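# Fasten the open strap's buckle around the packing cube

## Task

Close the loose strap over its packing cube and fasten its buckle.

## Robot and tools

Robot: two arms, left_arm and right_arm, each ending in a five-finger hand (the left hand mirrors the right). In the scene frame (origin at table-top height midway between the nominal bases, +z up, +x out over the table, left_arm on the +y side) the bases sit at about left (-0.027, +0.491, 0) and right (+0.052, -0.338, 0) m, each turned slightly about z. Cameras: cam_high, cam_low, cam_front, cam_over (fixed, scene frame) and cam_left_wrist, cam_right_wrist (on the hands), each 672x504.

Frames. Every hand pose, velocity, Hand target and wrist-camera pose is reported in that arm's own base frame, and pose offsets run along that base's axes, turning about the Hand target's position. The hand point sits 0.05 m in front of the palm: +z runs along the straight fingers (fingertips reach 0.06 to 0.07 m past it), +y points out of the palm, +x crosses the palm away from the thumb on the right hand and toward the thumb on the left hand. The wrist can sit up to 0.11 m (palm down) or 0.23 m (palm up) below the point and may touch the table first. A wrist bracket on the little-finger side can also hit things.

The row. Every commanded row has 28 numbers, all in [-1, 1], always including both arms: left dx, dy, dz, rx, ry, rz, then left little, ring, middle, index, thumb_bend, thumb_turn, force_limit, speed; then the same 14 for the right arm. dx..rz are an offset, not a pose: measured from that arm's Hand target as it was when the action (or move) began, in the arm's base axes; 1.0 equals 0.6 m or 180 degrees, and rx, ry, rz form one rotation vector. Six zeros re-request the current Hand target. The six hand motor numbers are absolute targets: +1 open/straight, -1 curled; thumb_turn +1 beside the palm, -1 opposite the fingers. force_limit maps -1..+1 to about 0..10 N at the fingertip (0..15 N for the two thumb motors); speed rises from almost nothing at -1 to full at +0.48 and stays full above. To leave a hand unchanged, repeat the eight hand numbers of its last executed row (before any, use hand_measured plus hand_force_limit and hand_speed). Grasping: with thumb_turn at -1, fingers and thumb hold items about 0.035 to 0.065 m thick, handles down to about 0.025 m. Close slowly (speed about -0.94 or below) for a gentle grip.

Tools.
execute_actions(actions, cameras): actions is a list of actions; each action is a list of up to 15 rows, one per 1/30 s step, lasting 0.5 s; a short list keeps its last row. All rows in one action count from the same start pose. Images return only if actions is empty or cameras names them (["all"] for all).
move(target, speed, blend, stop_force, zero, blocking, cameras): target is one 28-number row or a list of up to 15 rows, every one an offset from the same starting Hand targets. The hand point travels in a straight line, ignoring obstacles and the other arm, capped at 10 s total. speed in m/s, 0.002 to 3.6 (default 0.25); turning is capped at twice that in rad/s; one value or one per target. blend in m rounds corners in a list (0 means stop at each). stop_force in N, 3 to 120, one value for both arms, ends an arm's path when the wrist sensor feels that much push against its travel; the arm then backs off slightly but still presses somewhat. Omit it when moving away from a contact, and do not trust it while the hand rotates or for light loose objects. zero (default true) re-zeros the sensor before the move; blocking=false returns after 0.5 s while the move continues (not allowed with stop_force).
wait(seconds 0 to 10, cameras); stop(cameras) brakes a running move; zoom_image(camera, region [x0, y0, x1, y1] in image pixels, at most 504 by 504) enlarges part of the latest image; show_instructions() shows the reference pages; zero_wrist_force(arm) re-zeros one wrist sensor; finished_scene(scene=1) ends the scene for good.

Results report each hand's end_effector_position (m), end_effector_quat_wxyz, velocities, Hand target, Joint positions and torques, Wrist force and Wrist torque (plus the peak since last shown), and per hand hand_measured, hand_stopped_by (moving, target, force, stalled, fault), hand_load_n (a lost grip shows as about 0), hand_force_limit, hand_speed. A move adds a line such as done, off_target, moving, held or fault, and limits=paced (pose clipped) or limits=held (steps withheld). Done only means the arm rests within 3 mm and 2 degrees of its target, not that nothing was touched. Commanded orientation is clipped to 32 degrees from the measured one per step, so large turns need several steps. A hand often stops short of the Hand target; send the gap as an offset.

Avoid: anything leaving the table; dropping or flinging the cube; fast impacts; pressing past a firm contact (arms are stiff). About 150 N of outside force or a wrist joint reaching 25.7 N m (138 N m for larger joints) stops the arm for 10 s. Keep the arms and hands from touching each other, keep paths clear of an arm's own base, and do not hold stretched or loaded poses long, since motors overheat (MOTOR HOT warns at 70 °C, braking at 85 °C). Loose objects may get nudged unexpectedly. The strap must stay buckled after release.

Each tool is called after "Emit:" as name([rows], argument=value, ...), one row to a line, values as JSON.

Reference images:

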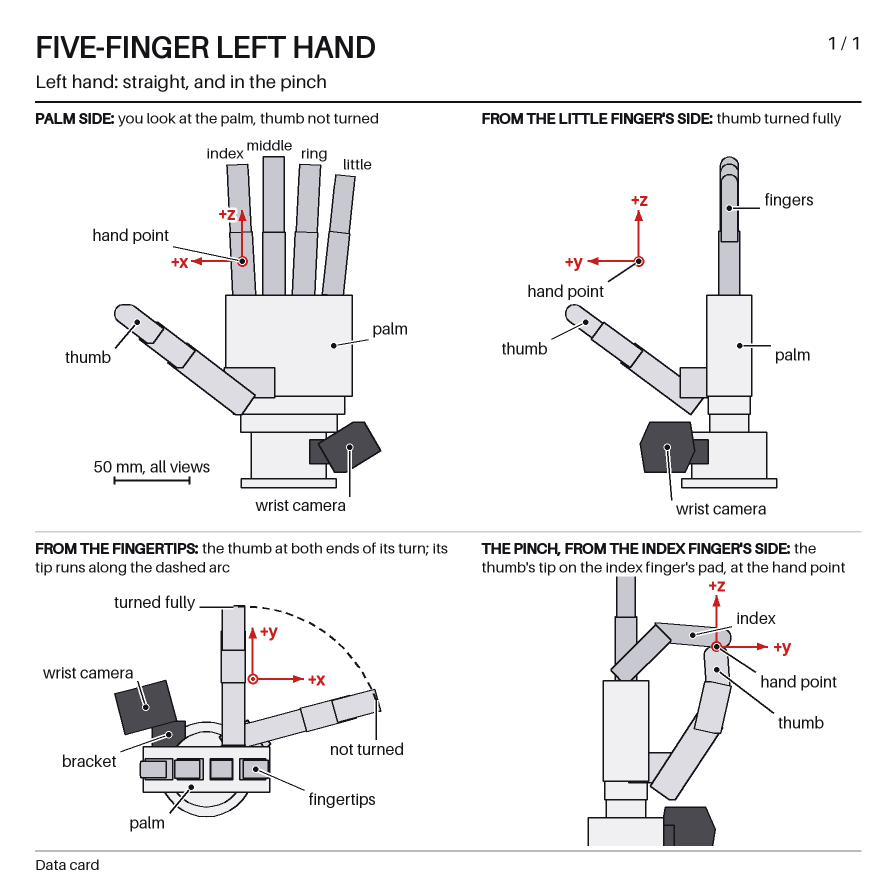

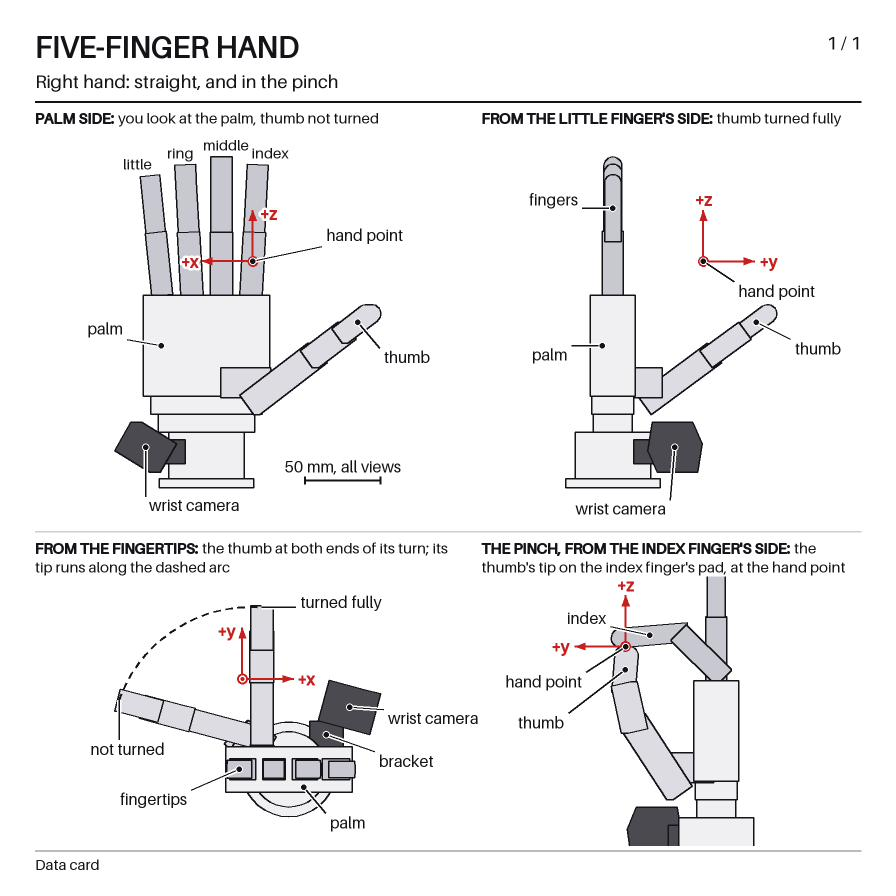

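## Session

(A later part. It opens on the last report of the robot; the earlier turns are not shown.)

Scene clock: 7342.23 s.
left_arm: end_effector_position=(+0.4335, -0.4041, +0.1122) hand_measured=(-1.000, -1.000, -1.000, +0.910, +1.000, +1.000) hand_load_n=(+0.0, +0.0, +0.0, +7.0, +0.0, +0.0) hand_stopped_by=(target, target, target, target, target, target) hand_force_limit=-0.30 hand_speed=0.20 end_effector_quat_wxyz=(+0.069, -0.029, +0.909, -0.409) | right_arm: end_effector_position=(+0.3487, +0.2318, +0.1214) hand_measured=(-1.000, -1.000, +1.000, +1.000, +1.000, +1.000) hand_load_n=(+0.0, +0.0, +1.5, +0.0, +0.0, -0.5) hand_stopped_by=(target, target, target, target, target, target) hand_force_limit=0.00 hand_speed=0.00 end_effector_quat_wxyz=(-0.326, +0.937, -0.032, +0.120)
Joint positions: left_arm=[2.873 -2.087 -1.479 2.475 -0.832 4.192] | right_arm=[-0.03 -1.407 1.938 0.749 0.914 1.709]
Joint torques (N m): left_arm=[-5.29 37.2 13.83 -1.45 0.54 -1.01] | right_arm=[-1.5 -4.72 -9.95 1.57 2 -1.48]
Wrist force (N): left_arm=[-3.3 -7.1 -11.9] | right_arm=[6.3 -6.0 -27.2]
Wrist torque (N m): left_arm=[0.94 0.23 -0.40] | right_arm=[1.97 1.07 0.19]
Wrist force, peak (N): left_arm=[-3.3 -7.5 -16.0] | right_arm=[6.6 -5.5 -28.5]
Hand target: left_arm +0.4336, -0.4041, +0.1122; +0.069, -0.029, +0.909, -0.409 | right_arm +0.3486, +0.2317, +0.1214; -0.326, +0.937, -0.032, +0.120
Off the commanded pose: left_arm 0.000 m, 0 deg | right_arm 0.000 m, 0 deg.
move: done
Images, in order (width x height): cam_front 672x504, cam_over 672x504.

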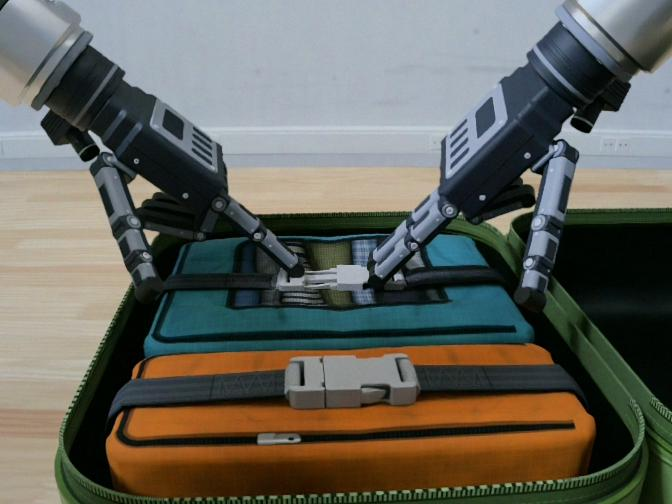

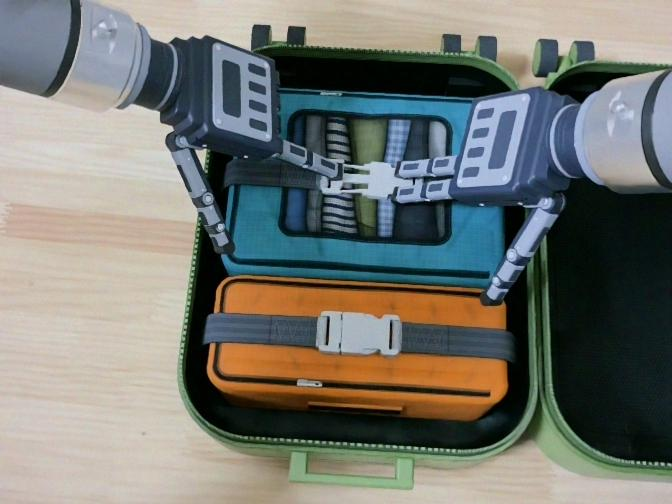

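Emit:
move([
  [0,0.01,0,0,0,0,-1,-1,-1,0.91,1,1,-0.3,0.2, -0.0007,0.01,-0.0005,0,0,0,-1,-1,1,1,1,1,0.0,0.0],
], speed=0.01, cameras=["cam_over", "cam_front"])

Emit:
zoom_image(camera="cam_over", region=[310, 145, 380, 205])

Emit:
zoom_image(camera="cam_front", region=[250, 240, 370, 300])

Scene clock: 7361.27 s.
left_arm: end_effector_position=(+0.4335, -0.3981, +0.1122) hand_measured=(-1.000, -1.000, -1.000, +0.910, +1.000, +1.000) hand_load_n=(+0.0, +0.0, +0.0, +8.0, +0.0, +0.0) hand_stopped_by=(target, target, target, target, target, target) hand_force_limit=-0.30 hand_speed=0.20 end_effector_quat_wxyz=(+0.069, -0.029, +0.909, -0.409) | right_arm: end_effector_position=(+0.3482, +0.2378, +0.1211) hand_measured=(-1.000, -1.000, +1.000, +1.000, +1.000, +1.000) hand_load_n=(+0.0, +0.0, +1.0, +0.0, +0.0, +0.0) hand_stopped_by=(target, target, target, target, target, target) hand_force_limit=0.00 hand_speed=0.00 end_effector_quat_wxyz=(-0.326, +0.937, -0.032, +0.120)
Joint positions: left_arm=[2.885 -2.082 -1.489 2.47 -0.826 4.206] | right_arm=[-0.011 -1.405 1.932 0.738 0.92 1.732]
Joint torques (N m): left_arm=[-3.72 39.06 14.81 -1.45 0.33 -1.05] | right_arm=[-1.57 -4.6 -8.18 1.64 1.71 -1.45]
Wrist force (N): left_arm=[-2.6 -8.0 -9.2] | right_arm=[7.6 -6.8 -32.6]
Wrist torque (N m): left_arm=[0.74 0.23 -0.35] | right_arm=[2.25 1.27 0.25]
Wrist force, peak (N): left_arm=[-3.2 -8.1 -14.0] | right_arm=[8.1 -6.6 -32.7]
Hand target: left_arm +0.4336, -0.3981, +0.1122; +0.069, -0.029, +0.909, -0.409 | right_arm +0.3482, +0.2377, +0.1211; -0.326, +0.937, -0.032, +0.120
Off the commanded pose: left_arm 0.000 m, 0 deg | right_arm 0.000 m, 0 deg.
move: done
Images, in order (width x height): cam_front 672x504, cam_over 672x504.

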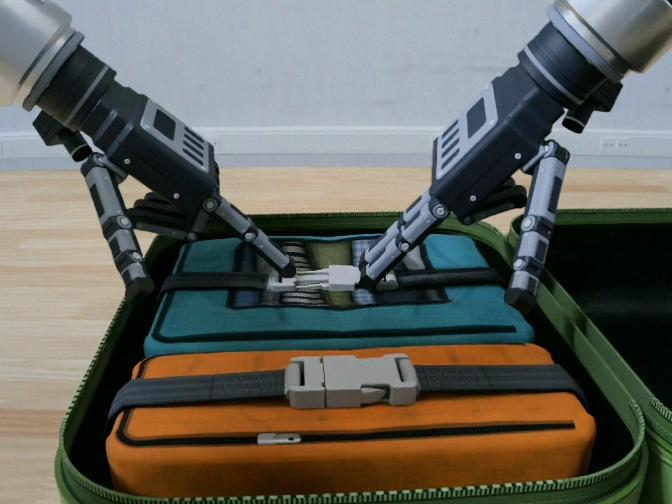

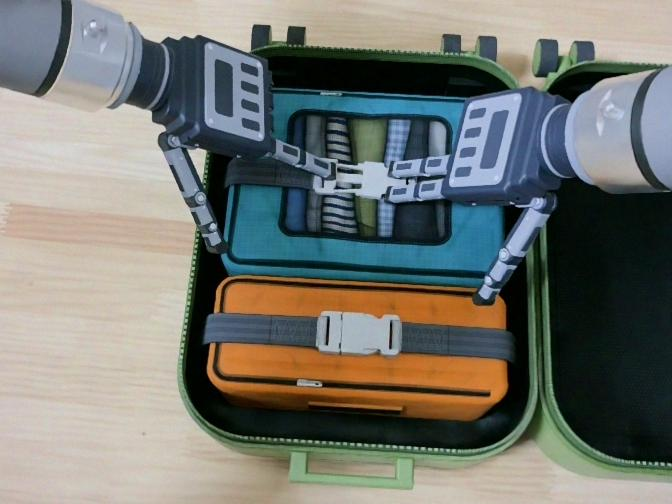

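Scaled by 7.200.

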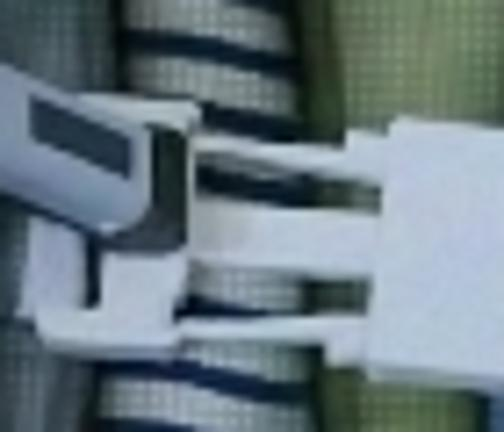

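Scaled by 4.200.

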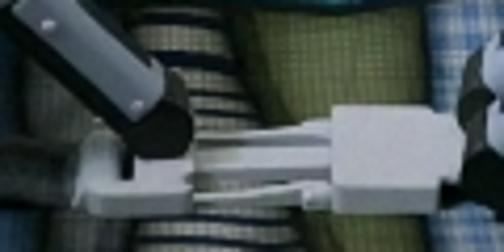

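Emit:
move([
  [0,0,0.007,0,0,0,-1,-1,-1,0.91,1,1,-0.3,0.2, 0,0,0,0,0,0,-1,-1,1,1,1,1,0.0,0.0],
], speed=0.01, cameras=["cam_over", "cam_front"])

Emit:
zoom_image(camera="cam_over", region=[310, 145, 380, 205])

Emit:
zoom_image(camera="cam_front", region=[250, 240, 370, 300])

Scene clock: 7379.63 s.
left_arm: end_effector_position=(+0.4336, -0.3981, +0.1165) hand_measured=(-1.000, -1.000, -1.000, +0.910, +1.000, +1.000) hand_load_n=(+0.0, +0.0, +0.0, +4.5, +0.0, -0.5) hand_stopped_by=(target, target, target, target, target, target) hand_force_limit=-0.30 hand_speed=0.20 end_effector_quat_wxyz=(+0.069, -0.029, +0.909, -0.409) | right_arm: end_effector_position=(+0.3482, +0.2377, +0.1211) hand_measured=(-1.000, -1.000, +1.000, +1.000, +1.000, +1.000) hand_load_n=(+0.0, +0.0, +2.0, +0.5, -0.5, +0.0) hand_stopped_by=(target, target, target, target, target, target) hand_force_limit=0.00 hand_speed=0.00 end_effector_quat_wxyz=(-0.326, +0.937, -0.032, +0.120)
Joint positions: left_arm=[2.885 -2.078 -1.484 2.461 -0.826 4.206] | right_arm=[-0.011 -1.405 1.932 0.739 0.919 1.732]
Joint torques (N m): left_arm=[-4.03 44.59 22.7 -1.31 -2.2 -1.41] | right_arm=[-0.71 -23.68 0.97 2.99 1.46 -2.16]
Wrist force (N): left_arm=[-1.6 -2.7 -0.3] | right_arm=[7.0 -10.9 -30.3]
Wrist torque (N m): left_arm=[0.16 0.29 -0.28] | right_arm=[2.30 1.19 0.17]
Wrist force, peak (N): left_arm=[-2.4 -8.2 -9.4] | right_arm=[7.5 -7.5 -32.5]
Hand target: left_arm +0.4336, -0.3981, +0.1164; +0.069, -0.029, +0.909, -0.409 | right_arm +0.3482, +0.2377, +0.1211; -0.326, +0.937, -0.032, +0.120
Off the commanded pose: left_arm 0.000 m, 0 deg | right_arm 0.000 m, 0 deg.
move: done
Images, in order (width x height): cam_front 672x504, cam_over 672x504.

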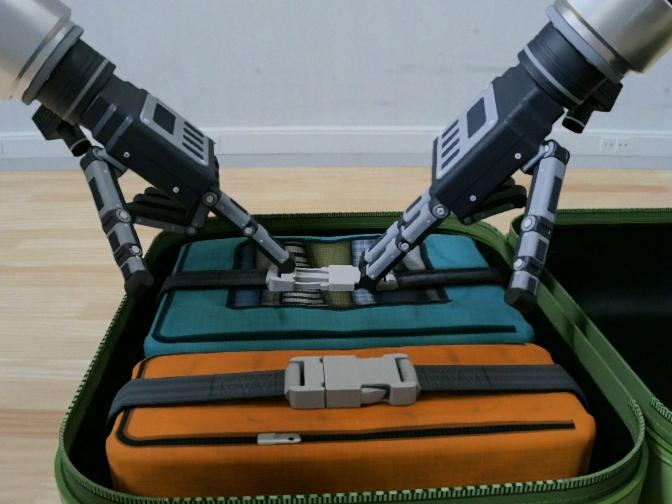

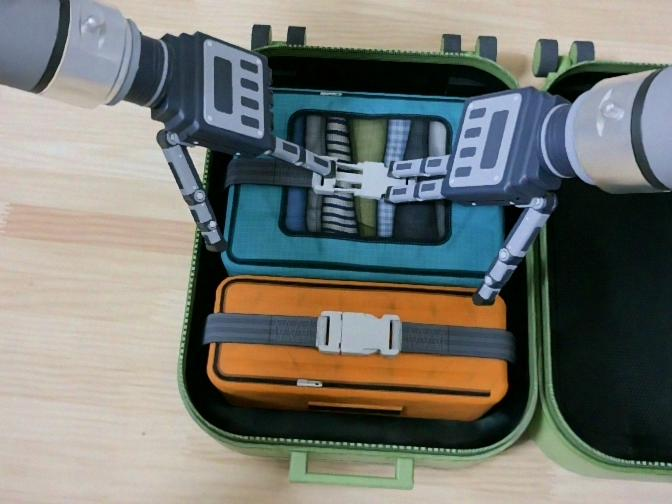

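Scaled by 7.200.

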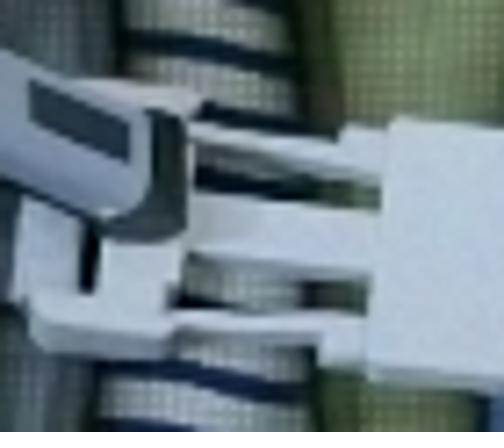

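Scaled by 4.200.

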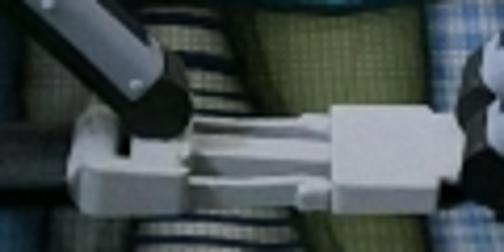

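Emit:
move([
  [0,0,0.0067,0,0,0,-1,-1,-1,0.91,1,1,-0.3,0.2, 0,0,0,0,0,0,-1,-1,1,1,1,1,0.0,0.0],
  [-0.0025,0.0113,0.0067,0,0,0,-1,-1,-1,0.91,1,1,-0.3,0.2, 0,0,0,0,0,0,-1,-1,1,1,1,1,0.0,0.0],
], speed=0.02, cameras=["cam_over", "cam_front"])

Emit:
zoom_image(camera="cam_over", region=[300, 145, 370, 205])

Emit:
zoom_image(camera="cam_front", region=[250, 240, 370, 300])

Scene clock: 7391.37 s.
left_arm: end_effector_position=(+0.4320, -0.3912, +0.1204) hand_measured=(-1.000, -1.000, -1.000, +0.910, +1.000, +1.000) hand_load_n=(+0.0, +0.0, +0.0, +0.5, +0.0, +0.0) hand_stopped_by=(target, target, target, target, target, target) hand_force_limit=-0.30 hand_speed=0.20 end_effector_quat_wxyz=(+0.069, -0.029, +0.909, -0.409) end_effector_velocity=(+0.000, -0.001, +0.001) end_effector_angular_velocity=(-0.002, +0.002, +0.001) | right_arm: end_effector_position=(+0.3482, +0.2377, +0.1211) hand_measured=(-1.000, -1.000, +1.000, +1.000, +1.000, +1.000) hand_load_n=(+0.0, +0.5, +2.0, +0.0, +0.0, +0.0) hand_stopped_by=(target, target, target, target, target, target) hand_force_limit=0.00 hand_speed=0.00 end_effector_quat_wxyz=(-0.326, +0.937, -0.032, +0.120)
Joint positions: left_arm=[2.898 -2.066 -1.495 2.448 -0.82 4.222] | right_arm=[-0.011 -1.405 1.932 0.739 0.919 1.732]
Joint velocities: left_arm=[-0.002 0 0.002 0 0.001 -0.006] | right_arm=[within noise]
Joint torques (N m): left_arm=[-5.86 30.26 30.03 -1.81 1.37 -1.8] | right_arm=[-1.33 -19.68 -2.26 1.47 4.37 -2.17]
Wrist force (N): left_arm=[-1.7 0.8 1.2] | right_arm=[7.1 -11.2 -30.9]
Wrist torque (N m): left_arm=[-0.08 0.27 -0.27] | right_arm=[2.33 1.17 0.17]
Wrist force, peak (N): left_arm=[-1.7 -3.5 -1.1] | right_arm=[7.1 -11.8 -31.5]
Hand target: left_arm +0.4321, -0.3913, +0.1204; +0.069, -0.029, +0.909, -0.409 | right_arm +0.3482, +0.2377, +0.1211; -0.326, +0.937, -0.032, +0.120
Off the commanded pose: left_arm 0.000 m, 0 deg | right_arm 0.000 m, 0 deg.
move: done
Images, in order (width x height): cam_front 672x504, cam_over 672x504.

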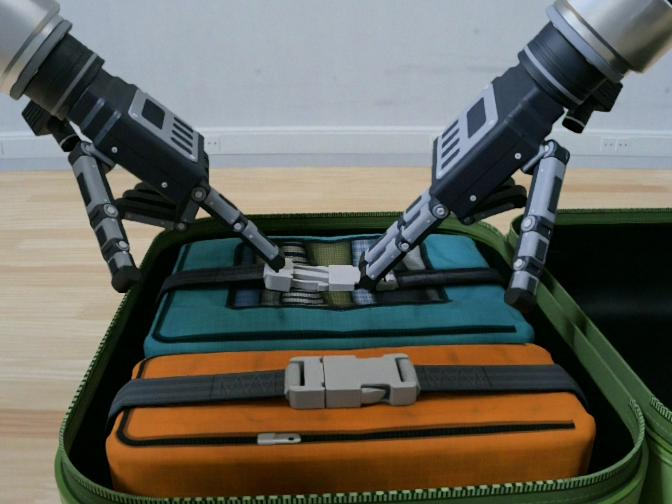

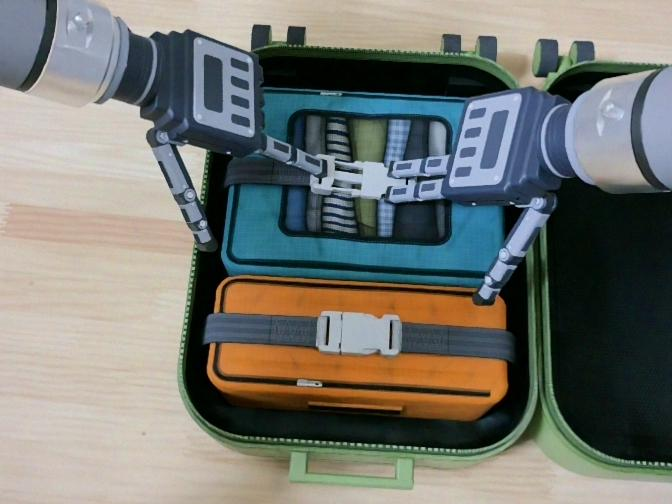

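Scaled by 7.200.

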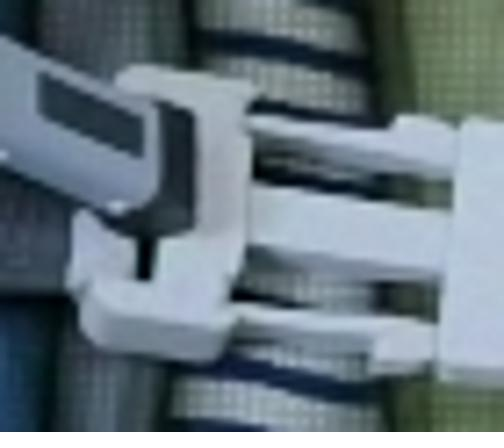

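Scaled by 4.200.

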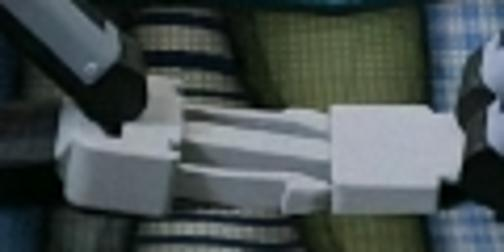

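Emit:
move([
  [-0.0033,0,0,0,0,0,-1,-1,-1,0.91,1,1,-0.3,0.2, 0,0,0,0,0,0,-1,-1,1,1,1,1,0.0,0.0],
  [-0.0033,-0.001,-0.0083,0,0,0,-1,-1,-1,0.91,1,1,-0.3,0.2, 0,0,0,0,0,0,-1,-1,1,1,1,1,0.0,0.0],
], speed=0.015, cameras=["cam_over", "cam_front"])

Emit:
zoom_image(camera="cam_over", region=[300, 145, 370, 205])

Emit:
zoom_image(camera="cam_front", region=[250, 240, 370, 300])

Scene clock: 7420.40 s.
left_arm: end_effector_position=(+0.4301, -0.3919, +0.1153) hand_measured=(-1.000, -1.000, -1.000, +0.910, +1.000, +1.000) hand_load_n=(+0.0, +0.0, +0.0, +0.5, +0.0, +0.0) hand_stopped_by=(target, target, target, target, target, target) hand_force_limit=-0.30 hand_speed=0.20 end_effector_quat_wxyz=(+0.069, -0.029, +0.909, -0.409) | right_arm: end_effector_position=(+0.3482, +0.2377, +0.1211) hand_measured=(-1.000, -1.000, +1.000, +1.000, +1.000, +1.000) hand_load_n=(+0.0, +0.0, +2.0, +0.0, +0.0, +0.0) hand_stopped_by=(target, target, target, target, target, target) hand_force_limit=0.00 hand_speed=0.00 end_effector_quat_wxyz=(-0.326, +0.937, -0.032, +0.120)
Joint positions: left_arm=[2.896 -2.067 -1.506 2.463 -0.821 4.219] | right_arm=[-0.011 -1.405 1.932 0.739 0.919 1.732]
Joint torques (N m): left_arm=[-5.16 34.13 15.82 -2.33 -1.96 -1.2] | right_arm=[-1.02 -16.51 -6.05 -0.05 4.2 -2.11]
Wrist force (N): left_arm=[-2.2 -0.4 -7.7] | right_arm=[7.5 -10.2 -30.0]
Wrist torque (N m): left_arm=[0.45 0.27 -0.22] | right_arm=[2.25 1.21 0.21]
Wrist force, peak (N): left_arm=[-2.4 -0.9 -8.2] | right_arm=[7.1 -11.2 -31.5]
Hand target: left_arm +0.4301, -0.3919, +0.1154; +0.069, -0.029, +0.909, -0.409 | right_arm +0.3482, +0.2377, +0.1211; -0.326, +0.937, -0.032, +0.120
Off the commanded pose: left_arm 0.000 m, 0 deg | right_arm 0.000 m, 0 deg.
move: done
Images, in order (width x height): cam_front 672x504, cam_over 672x504.

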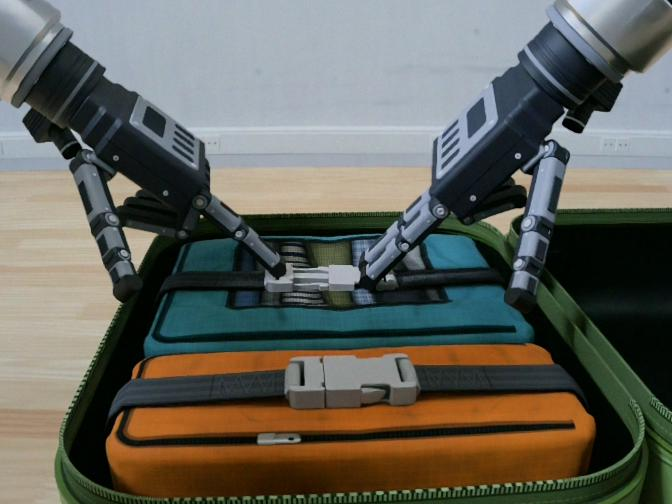

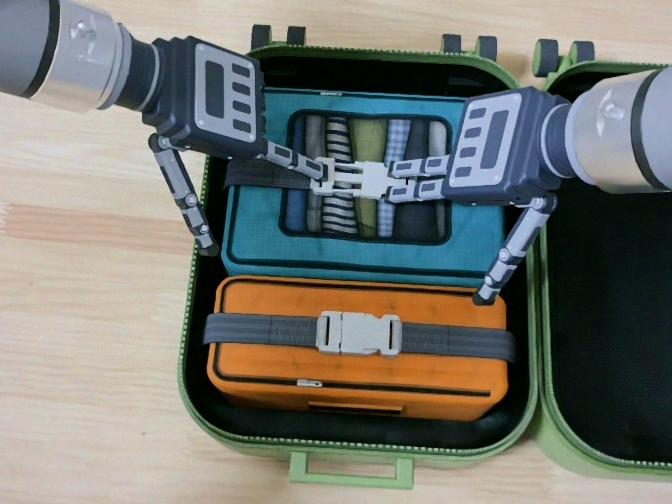

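Scaled by 7.200.

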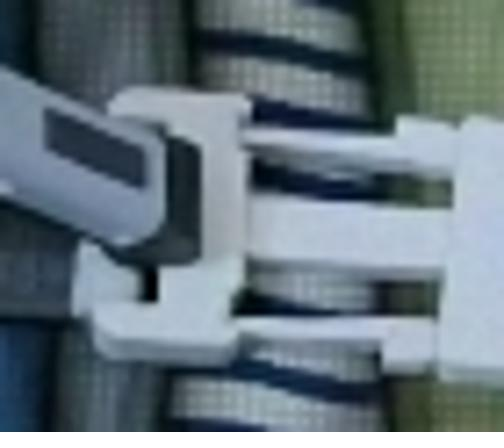

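Scaled by 4.200.

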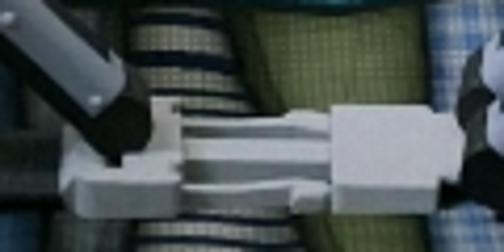

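Emit:
move([
  [0,0,0.005,0,0,0,-1,-1,-1,0.91,1,1,-0.3,0.2, 0,0,0,0,0,0,-1,-1,1,1,1,1,0.0,0.0],
  [0,0.0035,0.005,0,0,0,-1,-1,-1,0.91,1,1,-0.3,0.2, 0,0,0,0,0,0,-1,-1,1,1,1,1,0.0,0.0],
  [0,0.0035,-0.0015,0,0,0,-1,-1,-1,0.91,1,1,-0.3,0.2, 0,0,0,0,0,0,-1,-1,1,1,1,1,0.0,0.0],
], speed=0.015, cameras=["cam_over", "cam_front"])

Emit:
zoom_image(camera="cam_over", region=[300, 145, 370, 205])

Emit:
zoom_image(camera="cam_front", region=[250, 240, 370, 300])

Scene clock: 7435.93 s.
left_arm: end_effector_position=(+0.4301, -0.3898, +0.1144) hand_measured=(-1.000, -1.000, -1.000, +0.910, +1.000, +1.000) hand_load_n=(+0.0, +0.0, +0.0, +2.0, +0.0, -0.5) hand_stopped_by=(target, target, target, target, target, target) hand_force_limit=-0.30 hand_speed=0.20 end_effector_quat_wxyz=(+0.069, -0.029, +0.909, -0.409) | right_arm: end_effector_position=(+0.3482, +0.2377, +0.1211) hand_measured=(-1.000, -1.000, +1.000, +1.000, +1.000, +1.000) hand_load_n=(+0.0, +0.0, +2.0, +0.5, +0.0, +0.0) hand_stopped_by=(target, target, target, target, target, target) hand_force_limit=0.00 hand_speed=0.00 end_effector_quat_wxyz=(-0.326, +0.937, -0.032, +0.120)
Joint positions: left_arm=[2.9 -2.067 -1.511 2.463 -0.819 4.224] | right_arm=[-0.011 -1.405 1.932 0.739 0.919 1.732]
Joint torques (N m): left_arm=[-8.13 33.31 19.52 -2.55 -1.02 -1.57] | right_arm=[-1.1 -12.5 -8.84 -0.28 2.26 -1.96]
Wrist force (N): left_arm=[-2.0 -1.6 -6.4] | right_arm=[7.6 -11.9 -29.9]
Wrist torque (N m): left_arm=[0.40 0.31 -0.28] | right_arm=[2.24 1.19 0.19]
Wrist force, peak (N): left_arm=[-2.2 -0.8 -8.1] | right_arm=[7.5 -10.8 -30.6]
Hand target: left_arm +0.4301, -0.3898, +0.1145; +0.069, -0.029, +0.909, -0.409 | right_arm +0.3482, +0.2377, +0.1211; -0.326, +0.937, -0.032, +0.120
Off the commanded pose: left_arm 0.000 m, 0 deg | right_arm 0.000 m, 0 deg.
move: done
Images, in order (width x height): cam_front 672x504, cam_over 672x504.

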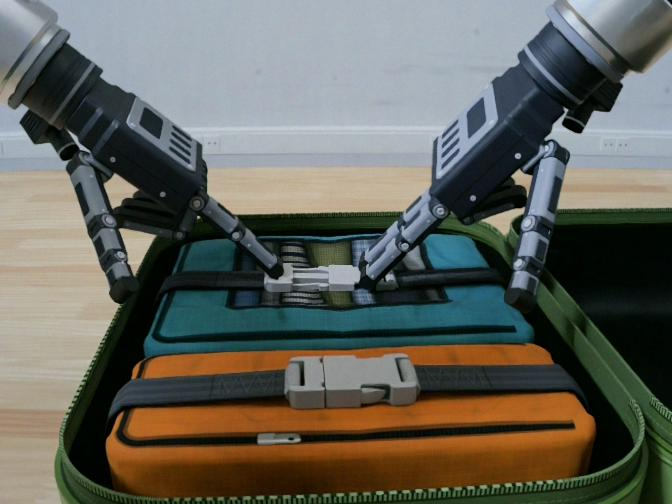

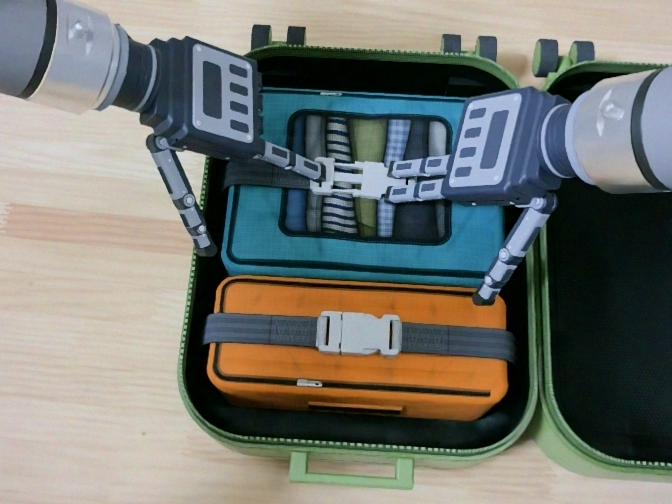

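Scaled by 7.200.

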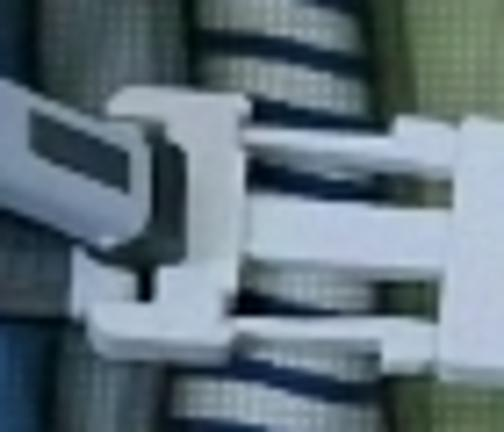

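Scaled by 4.200.

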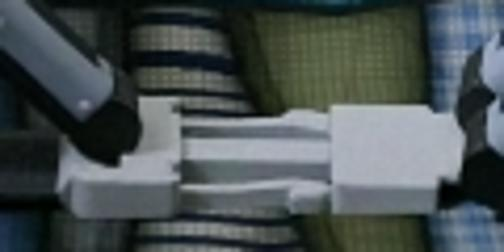

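Emit:
move([
  [0,-0.0167,0,0,0,0,-1,-1,-1,0.91,1,1,-0.3,0.2, 0.0058,-0.0145,0,0,0,0.0083,-1,-1,1,1,1,1,0.0,0.0],
], speed=0.01, cameras=["cam_over", "cam_front"])

Emit:
zoom_image(camera="cam_over", region=[310, 145, 380, 205])

Emit:
zoom_image(camera="cam_front", region=[250, 240, 370, 300])

Scene clock: 7460.13 s.
left_arm: end_effector_position=(+0.4301, -0.3999, +0.1145) hand_measured=(-1.000, -1.000, -1.000, +0.910, +1.000, +1.000) hand_load_n=(+0.0, +0.5, +0.0, -3.0, +0.0, +0.0) hand_stopped_by=(target, target, target, target, target, target) hand_force_limit=-0.30 hand_speed=0.20 end_effector_quat_wxyz=(+0.069, -0.029, +0.909, -0.409) | right_arm: end_effector_position=(+0.3517, +0.2290, +0.1211) hand_measured=(-1.000, -1.000, +1.000, +1.000, +1.000, +1.000) hand_load_n=(+0.0, +0.0, +3.5, +1.0, +0.0, +0.0) hand_stopped_by=(target, target, target, target, target, target) hand_force_limit=0.00 hand_speed=0.00 end_effector_quat_wxyz=(-0.328, +0.937, -0.020, +0.116) end_effector_velocity=(+0.000, +0.001, +0.000) end_effector_angular_velocity=(+0.001, +0.001, -0.001)
Joint positions: left_arm=[2.88 -2.075 -1.494 2.471 -0.829 4.199] | right_arm=[-0.041 -1.392 1.928 0.771 0.904 1.664]
Joint velocities: left_arm=[within noise] | right_arm=[0.002 0 -0.001 -0.001 0.001 0.005]
Joint torques (N m): left_arm=[-1.1 27.86 18.83 0.48 -0.61 0.95] | right_arm=[3.81 -10.86 -12.98 -0.64 5.46 1.73]
Wrist force (N): left_arm=[-3.0 1.3 -13.7] | right_arm=[4.9 -22.9 -23.9]
Wrist torque (N m): left_arm=[0.69 0.24 -0.26] | right_arm=[2.32 0.95 -0.03]
Wrist force, peak (N): left_arm=[-3.0 1.3 -13.7] | right_arm=[4.9 -23.2 -24.1]
Hand target: left_arm +0.4301, -0.3999, +0.1145; +0.069, -0.029, +0.909, -0.409 | right_arm +0.3517, +0.2290, +0.1211; -0.328, +0.937, -0.020, +0.116
Off the commanded pose: left_arm 0.000 m, 0 deg | right_arm 0.000 m, 0 deg.
move: done
Images, in order (width x height): cam_front 672x504, cam_over 672x504.

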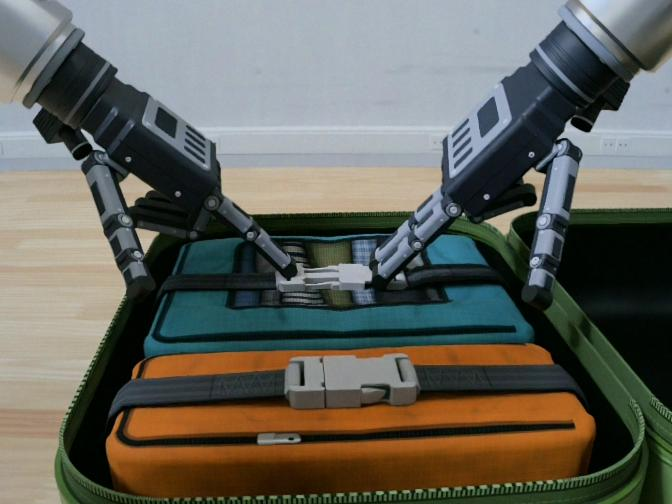

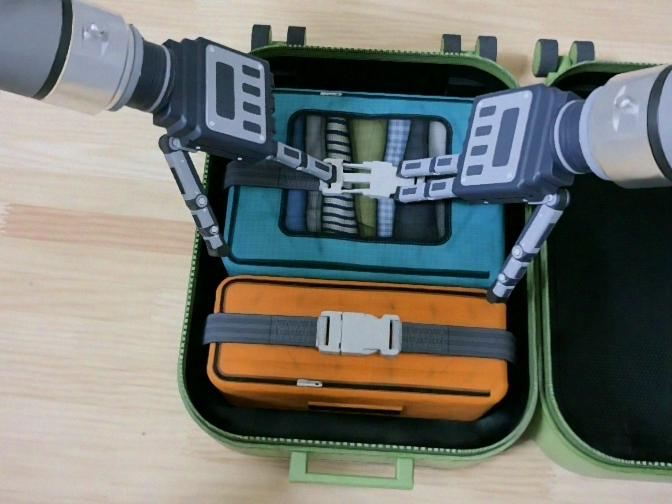

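Scaled by 7.200.

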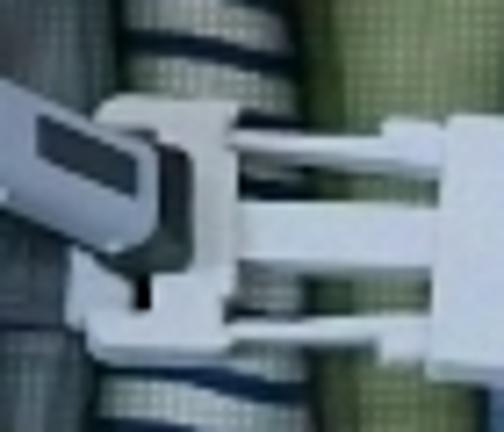

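Scaled by 4.200.

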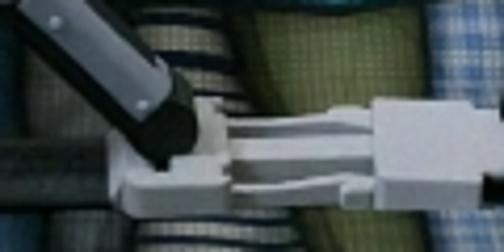

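Emit:
move([
  [0,0,0,0,0,0,-1,-1,-1,0.91,1,1,-0.3,0.2, 0,0,0.0023,0,0,0,-1,-1,1,1,1,1,0.0,0.0],
  [0,-0.0025,0,0,0,0,-1,-1,-1,0.91,1,1,-0.3,0.2, 0,0,0.0023,0,0,0,-1,-1,1,1,1,1,0.0,0.0],
], speed=0.01, cameras=["cam_over", "cam_front"])

Emit:
zoom_image(camera="cam_over", region=[330, 145, 390, 205])

Emit:
zoom_image(camera="cam_front", region=[300, 240, 390, 300])

Scene clock: 7473.73 s.
left_arm: end_effector_position=(+0.4301, -0.4014, +0.1146) hand_measured=(-1.000, -1.000, -1.000, +0.910, +1.000, +1.000) hand_load_n=(+0.0, +0.0, +0.0, +1.5, +0.0, +0.0) hand_stopped_by=(target, target, target, target, target, target) hand_force_limit=-0.30 hand_speed=0.20 end_effector_quat_wxyz=(+0.069, -0.029, +0.909, -0.409) | right_arm: end_effector_position=(+0.3517, +0.2290, +0.1225) hand_measured=(-1.000, -1.000, +1.000, +1.000, +1.000, +1.000) hand_load_n=(+0.0, +0.5, +2.5, +0.5, +0.0, +0.0) hand_stopped_by=(target, target, target, target, target, target) hand_force_limit=0.00 hand_speed=0.00 end_effector_quat_wxyz=(-0.328, +0.937, -0.020, +0.116)
Joint positions: left_arm=[2.877 -2.076 -1.491 2.473 -0.83 4.195] | right_arm=[-0.041 -1.394 1.926 0.775 0.904 1.664]
Joint torques (N m): left_arm=[-0.71 22.47 21.45 0.3 -2.28 0.74] | right_arm=[5.4 -24.52 -15.14 1.04 1.44 1.94]
Wrist force (N): left_arm=[-2.7 -2.7 -10.9] | right_arm=[2.9 -14.3 -15.6]
Wrist torque (N m): left_arm=[0.63 0.20 -0.24] | right_arm=[1.53 0.69 -0.07]
Wrist force, peak (N): left_arm=[-3.0 1.2 -13.6] | right_arm=[5.1 -23.1 -24.4]
Hand target: left_arm +0.4301, -0.4014, +0.1145; +0.069, -0.029, +0.909, -0.409 | right_arm +0.3517, +0.2290, +0.1225; -0.328, +0.937, -0.020, +0.116
Off the commanded pose: left_arm 0.000 m, 0 deg | right_arm 0.000 m, 0 deg.
move: done
Images, in order (width x height): cam_front 672x504, cam_over 672x504.

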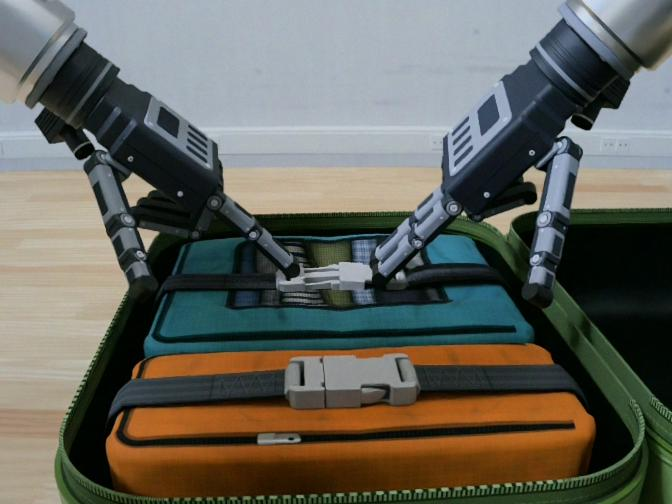

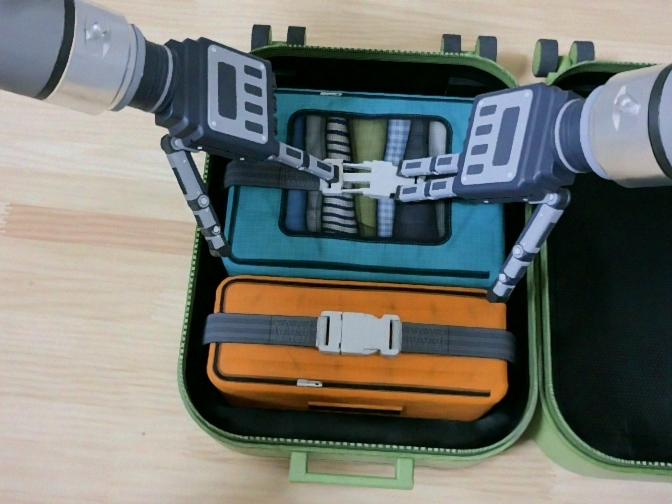

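Scaled by 8.400.

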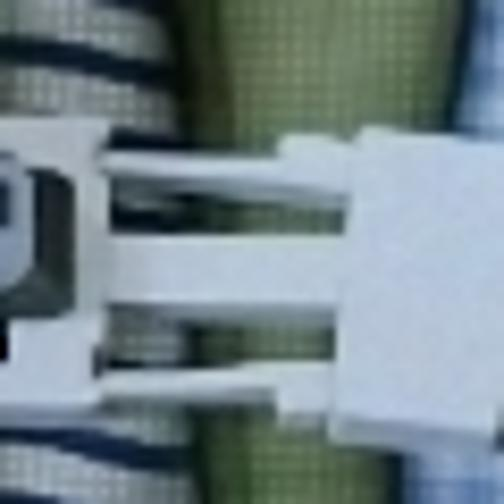

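Scaled by 5.600.

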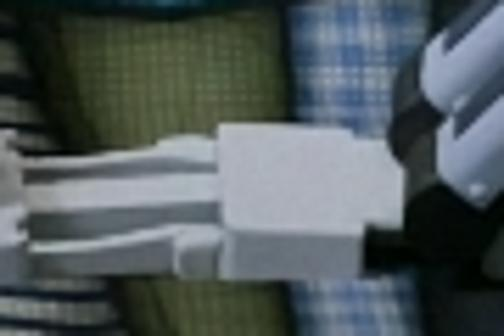

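Emit:
move([
  [0,0,0,0,0,0,-1,-1,-1,0.91,1,1,-0.3,0.2, 0,0,0.01,0,0,0,-1,-1,1,1,1,1,0.0,0.0],
], speed=0.02, cameras=["cam_over", "cam_front"])

Emit:
zoom_image(camera="cam_over", region=[330, 145, 430, 205])

Emit:
zoom_image(camera="cam_front", region=[300, 240, 420, 300])

Scene clock: 7488.77 s.
left_arm: end_effector_position=(+0.4301, -0.4014, +0.1145) hand_measured=(-1.000, -1.000, -1.000, +0.910, +1.000, +1.000) hand_load_n=(+0.0, +0.0, +0.0, +3.0, +0.0, +0.0) hand_stopped_by=(target, target, target, target, target, target) hand_force_limit=-0.30 hand_speed=0.20 end_effector_quat_wxyz=(+0.069, -0.029, +0.909, -0.409) | right_arm: end_effector_position=(+0.3517, +0.2290, +0.1286) hand_measured=(-1.000, -1.000, +1.000, +1.000, +1.000, +1.000) hand_load_n=(+0.0, +0.0, +0.5, +0.0, +0.0, +0.0) hand_stopped_by=(target, target, target, target, target, target) hand_force_limit=0.00 hand_speed=0.00 end_effector_quat_wxyz=(-0.328, +0.937, -0.020, +0.116)
Joint positions: left_arm=[2.877 -2.076 -1.491 2.473 -0.83 4.196] | right_arm=[-0.041 -1.401 1.917 0.791 0.904 1.664]
Joint torques (N m): left_arm=[3.07 21.78 5.71 -2.31 0.92 1.93] | right_arm=[1.44 -22.63 -12.21 0.27 1.6 1.82]
Wrist force (N): left_arm=[-2.6 -2.7 -9.4] | right_arm=[-0.9 -0.3 -1.7]
Wrist torque (N m): left_arm=[0.64 0.22 -0.26] | right_arm=[0.33 0.22 -0.07]
Wrist force, peak (N): left_arm=[-3.2 -2.4 -11.9] | right_arm=[3.0 -14.4 -15.9]
Hand target: left_arm +0.4301, -0.4014, +0.1145; +0.069, -0.029, +0.909, -0.409 | right_arm +0.3517, +0.2290, +0.1285; -0.328, +0.937, -0.020, +0.116
Off the commanded pose: left_arm 0.000 m, 0 deg | right_arm 0.000 m, 0 deg.
move: done
Images, in order (width x height): cam_front 672x504, cam_over 672x504.

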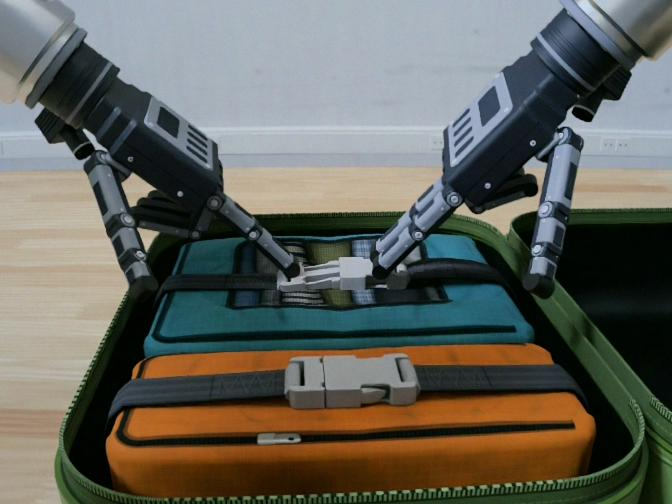

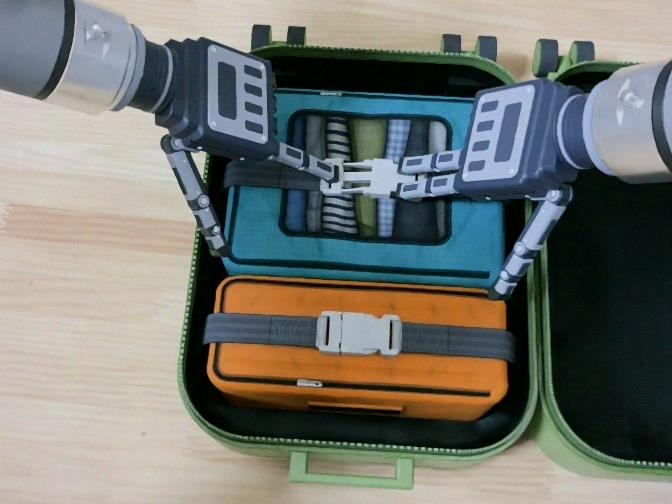

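Scaled by 5.040.

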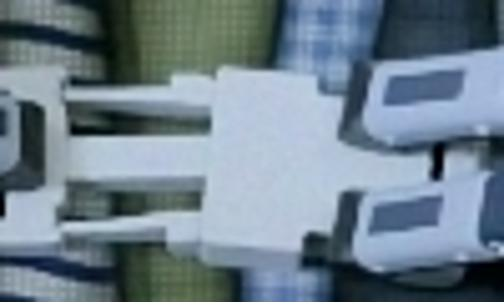

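Scaled by 4.200.

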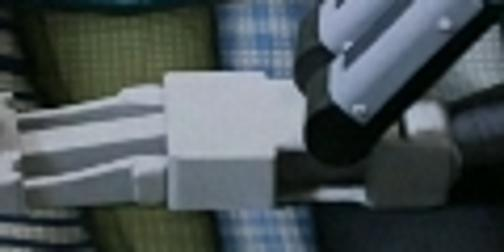

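Emit:
zoom_image(camera="cam_over", region=[385, 150, 435, 205])

Emit:
zoom_image(camera="cam_front", region=[350, 240, 420, 295])

Scaled by 9.164.

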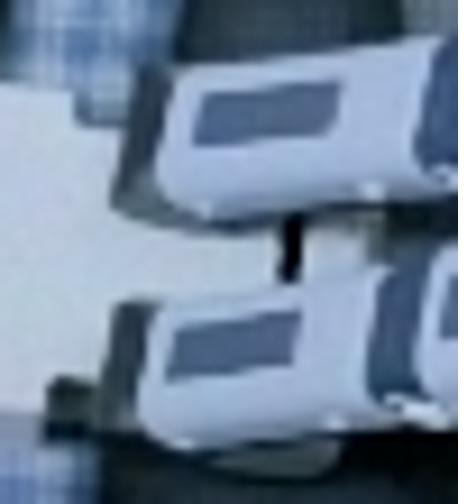

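Scaled by 7.200.

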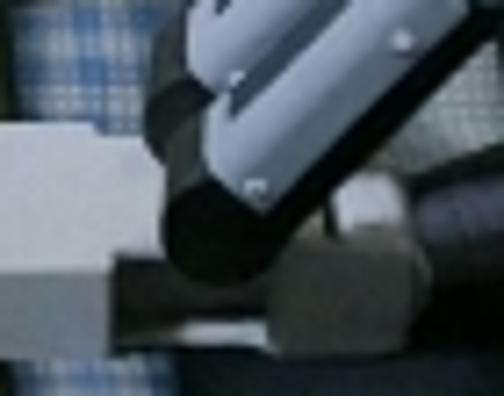

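Emit:
move([
  [0,0,0,0,0,0,-1,-1,-1,0.91,1,1,-0.3,0.2, 0,0,0.004,0,0,0,-1,-1,1,1,1,1,0.0,0.0],
  [0,0,0,0,0,0,-1,-1,-1,0.91,1,1,-0.3,0.2, 0.0047,0.0067,0.004,0,0,0,-1,-1,1,1,1,1,0.0,0.0],
  [0,0,0,0,0,0,-1,-1,-1,0.91,1,1,-0.3,0.2, 0.0047,0.0067,-0.0058,0,0,0,-1,-1,1,1,1,1,0.0,0.0],
], speed=0.015, cameras=["cam_over", "cam_front"])

Emit:
zoom_image(camera="cam_over", region=[335, 145, 405, 205])

Emit:
zoom_image(camera="cam_front", region=[300, 240, 400, 300])

Scene clock: 7558.77 s.
left_arm: end_effector_position=(+0.4301, -0.4014, +0.1145) hand_measured=(-1.000, -1.000, -1.000, +0.910, +1.000, +1.000) hand_load_n=(+0.0, +0.0, +0.0, +2.0, +0.0, +0.0) hand_stopped_by=(target, target, target, target, target, target) hand_force_limit=-0.30 hand_speed=0.20 end_effector_quat_wxyz=(+0.069, -0.029, +0.909, -0.409) | right_arm: end_effector_position=(+0.3545, +0.2331, +0.1249) hand_measured=(-1.000, -1.000, +1.000, +1.000, +1.000, +1.000) hand_load_n=(+0.0, +0.0, +1.0, +0.5, +0.0, +0.0) hand_stopped_by=(target, target, target, target, target, target) hand_force_limit=0.00 hand_speed=0.00 end_effector_quat_wxyz=(-0.328, +0.937, -0.020, +0.116)
Joint positions: left_arm=[2.877 -2.076 -1.491 2.473 -0.83 4.196] | right_arm=[-0.028 -1.389 1.91 0.776 0.907 1.68]
Joint torques (N m): left_arm=[-4.14 25.9 5.3 -2.23 2.41 2] | right_arm=[-4.99 -23.23 -16.92 3.67 -0.71 -2.06]
Wrist force (N): left_arm=[-2.5 -2.3 -8.6] | right_arm=[3.3 -5.5 -14.0]
Wrist torque (N m): left_arm=[0.54 0.23 -0.24] | right_arm=[1.17 0.73 0.08]
Wrist force, peak (N): left_arm=[-2.6 -3.3 -9.6] | right_arm=[3.3 -5.5 -14.0]
Hand target: left_arm +0.4301, -0.4014, +0.1145; +0.069, -0.029, +0.909, -0.409 | right_arm +0.3545, +0.2330, +0.1250; -0.328, +0.937, -0.020, +0.116
Off the commanded pose: left_arm 0.000 m, 0 deg | right_arm 0.000 m, 0 deg.
move: done
Images, in order (width x height): cam_front 672x504, cam_over 672x504.

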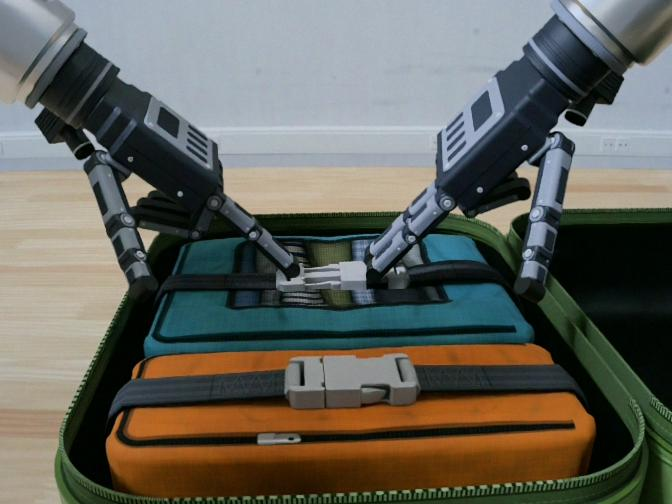

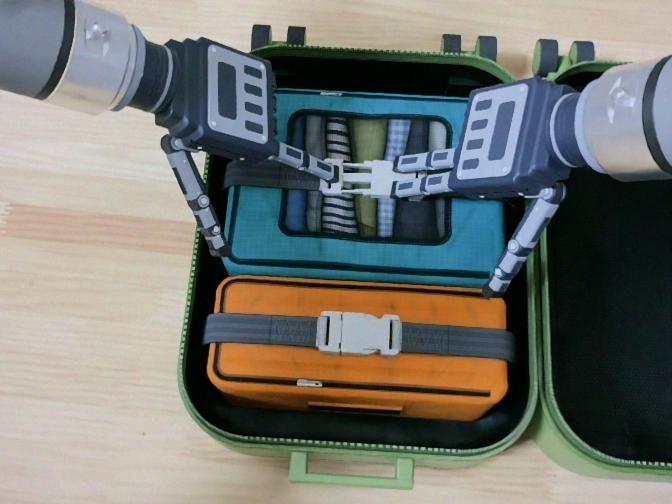

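Scaled by 7.200.

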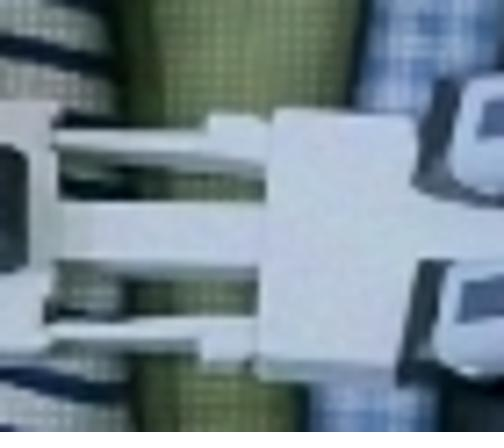

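Scaled by 5.040.

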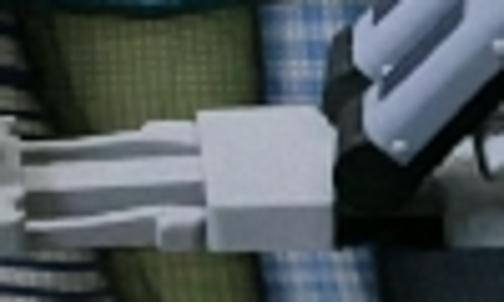

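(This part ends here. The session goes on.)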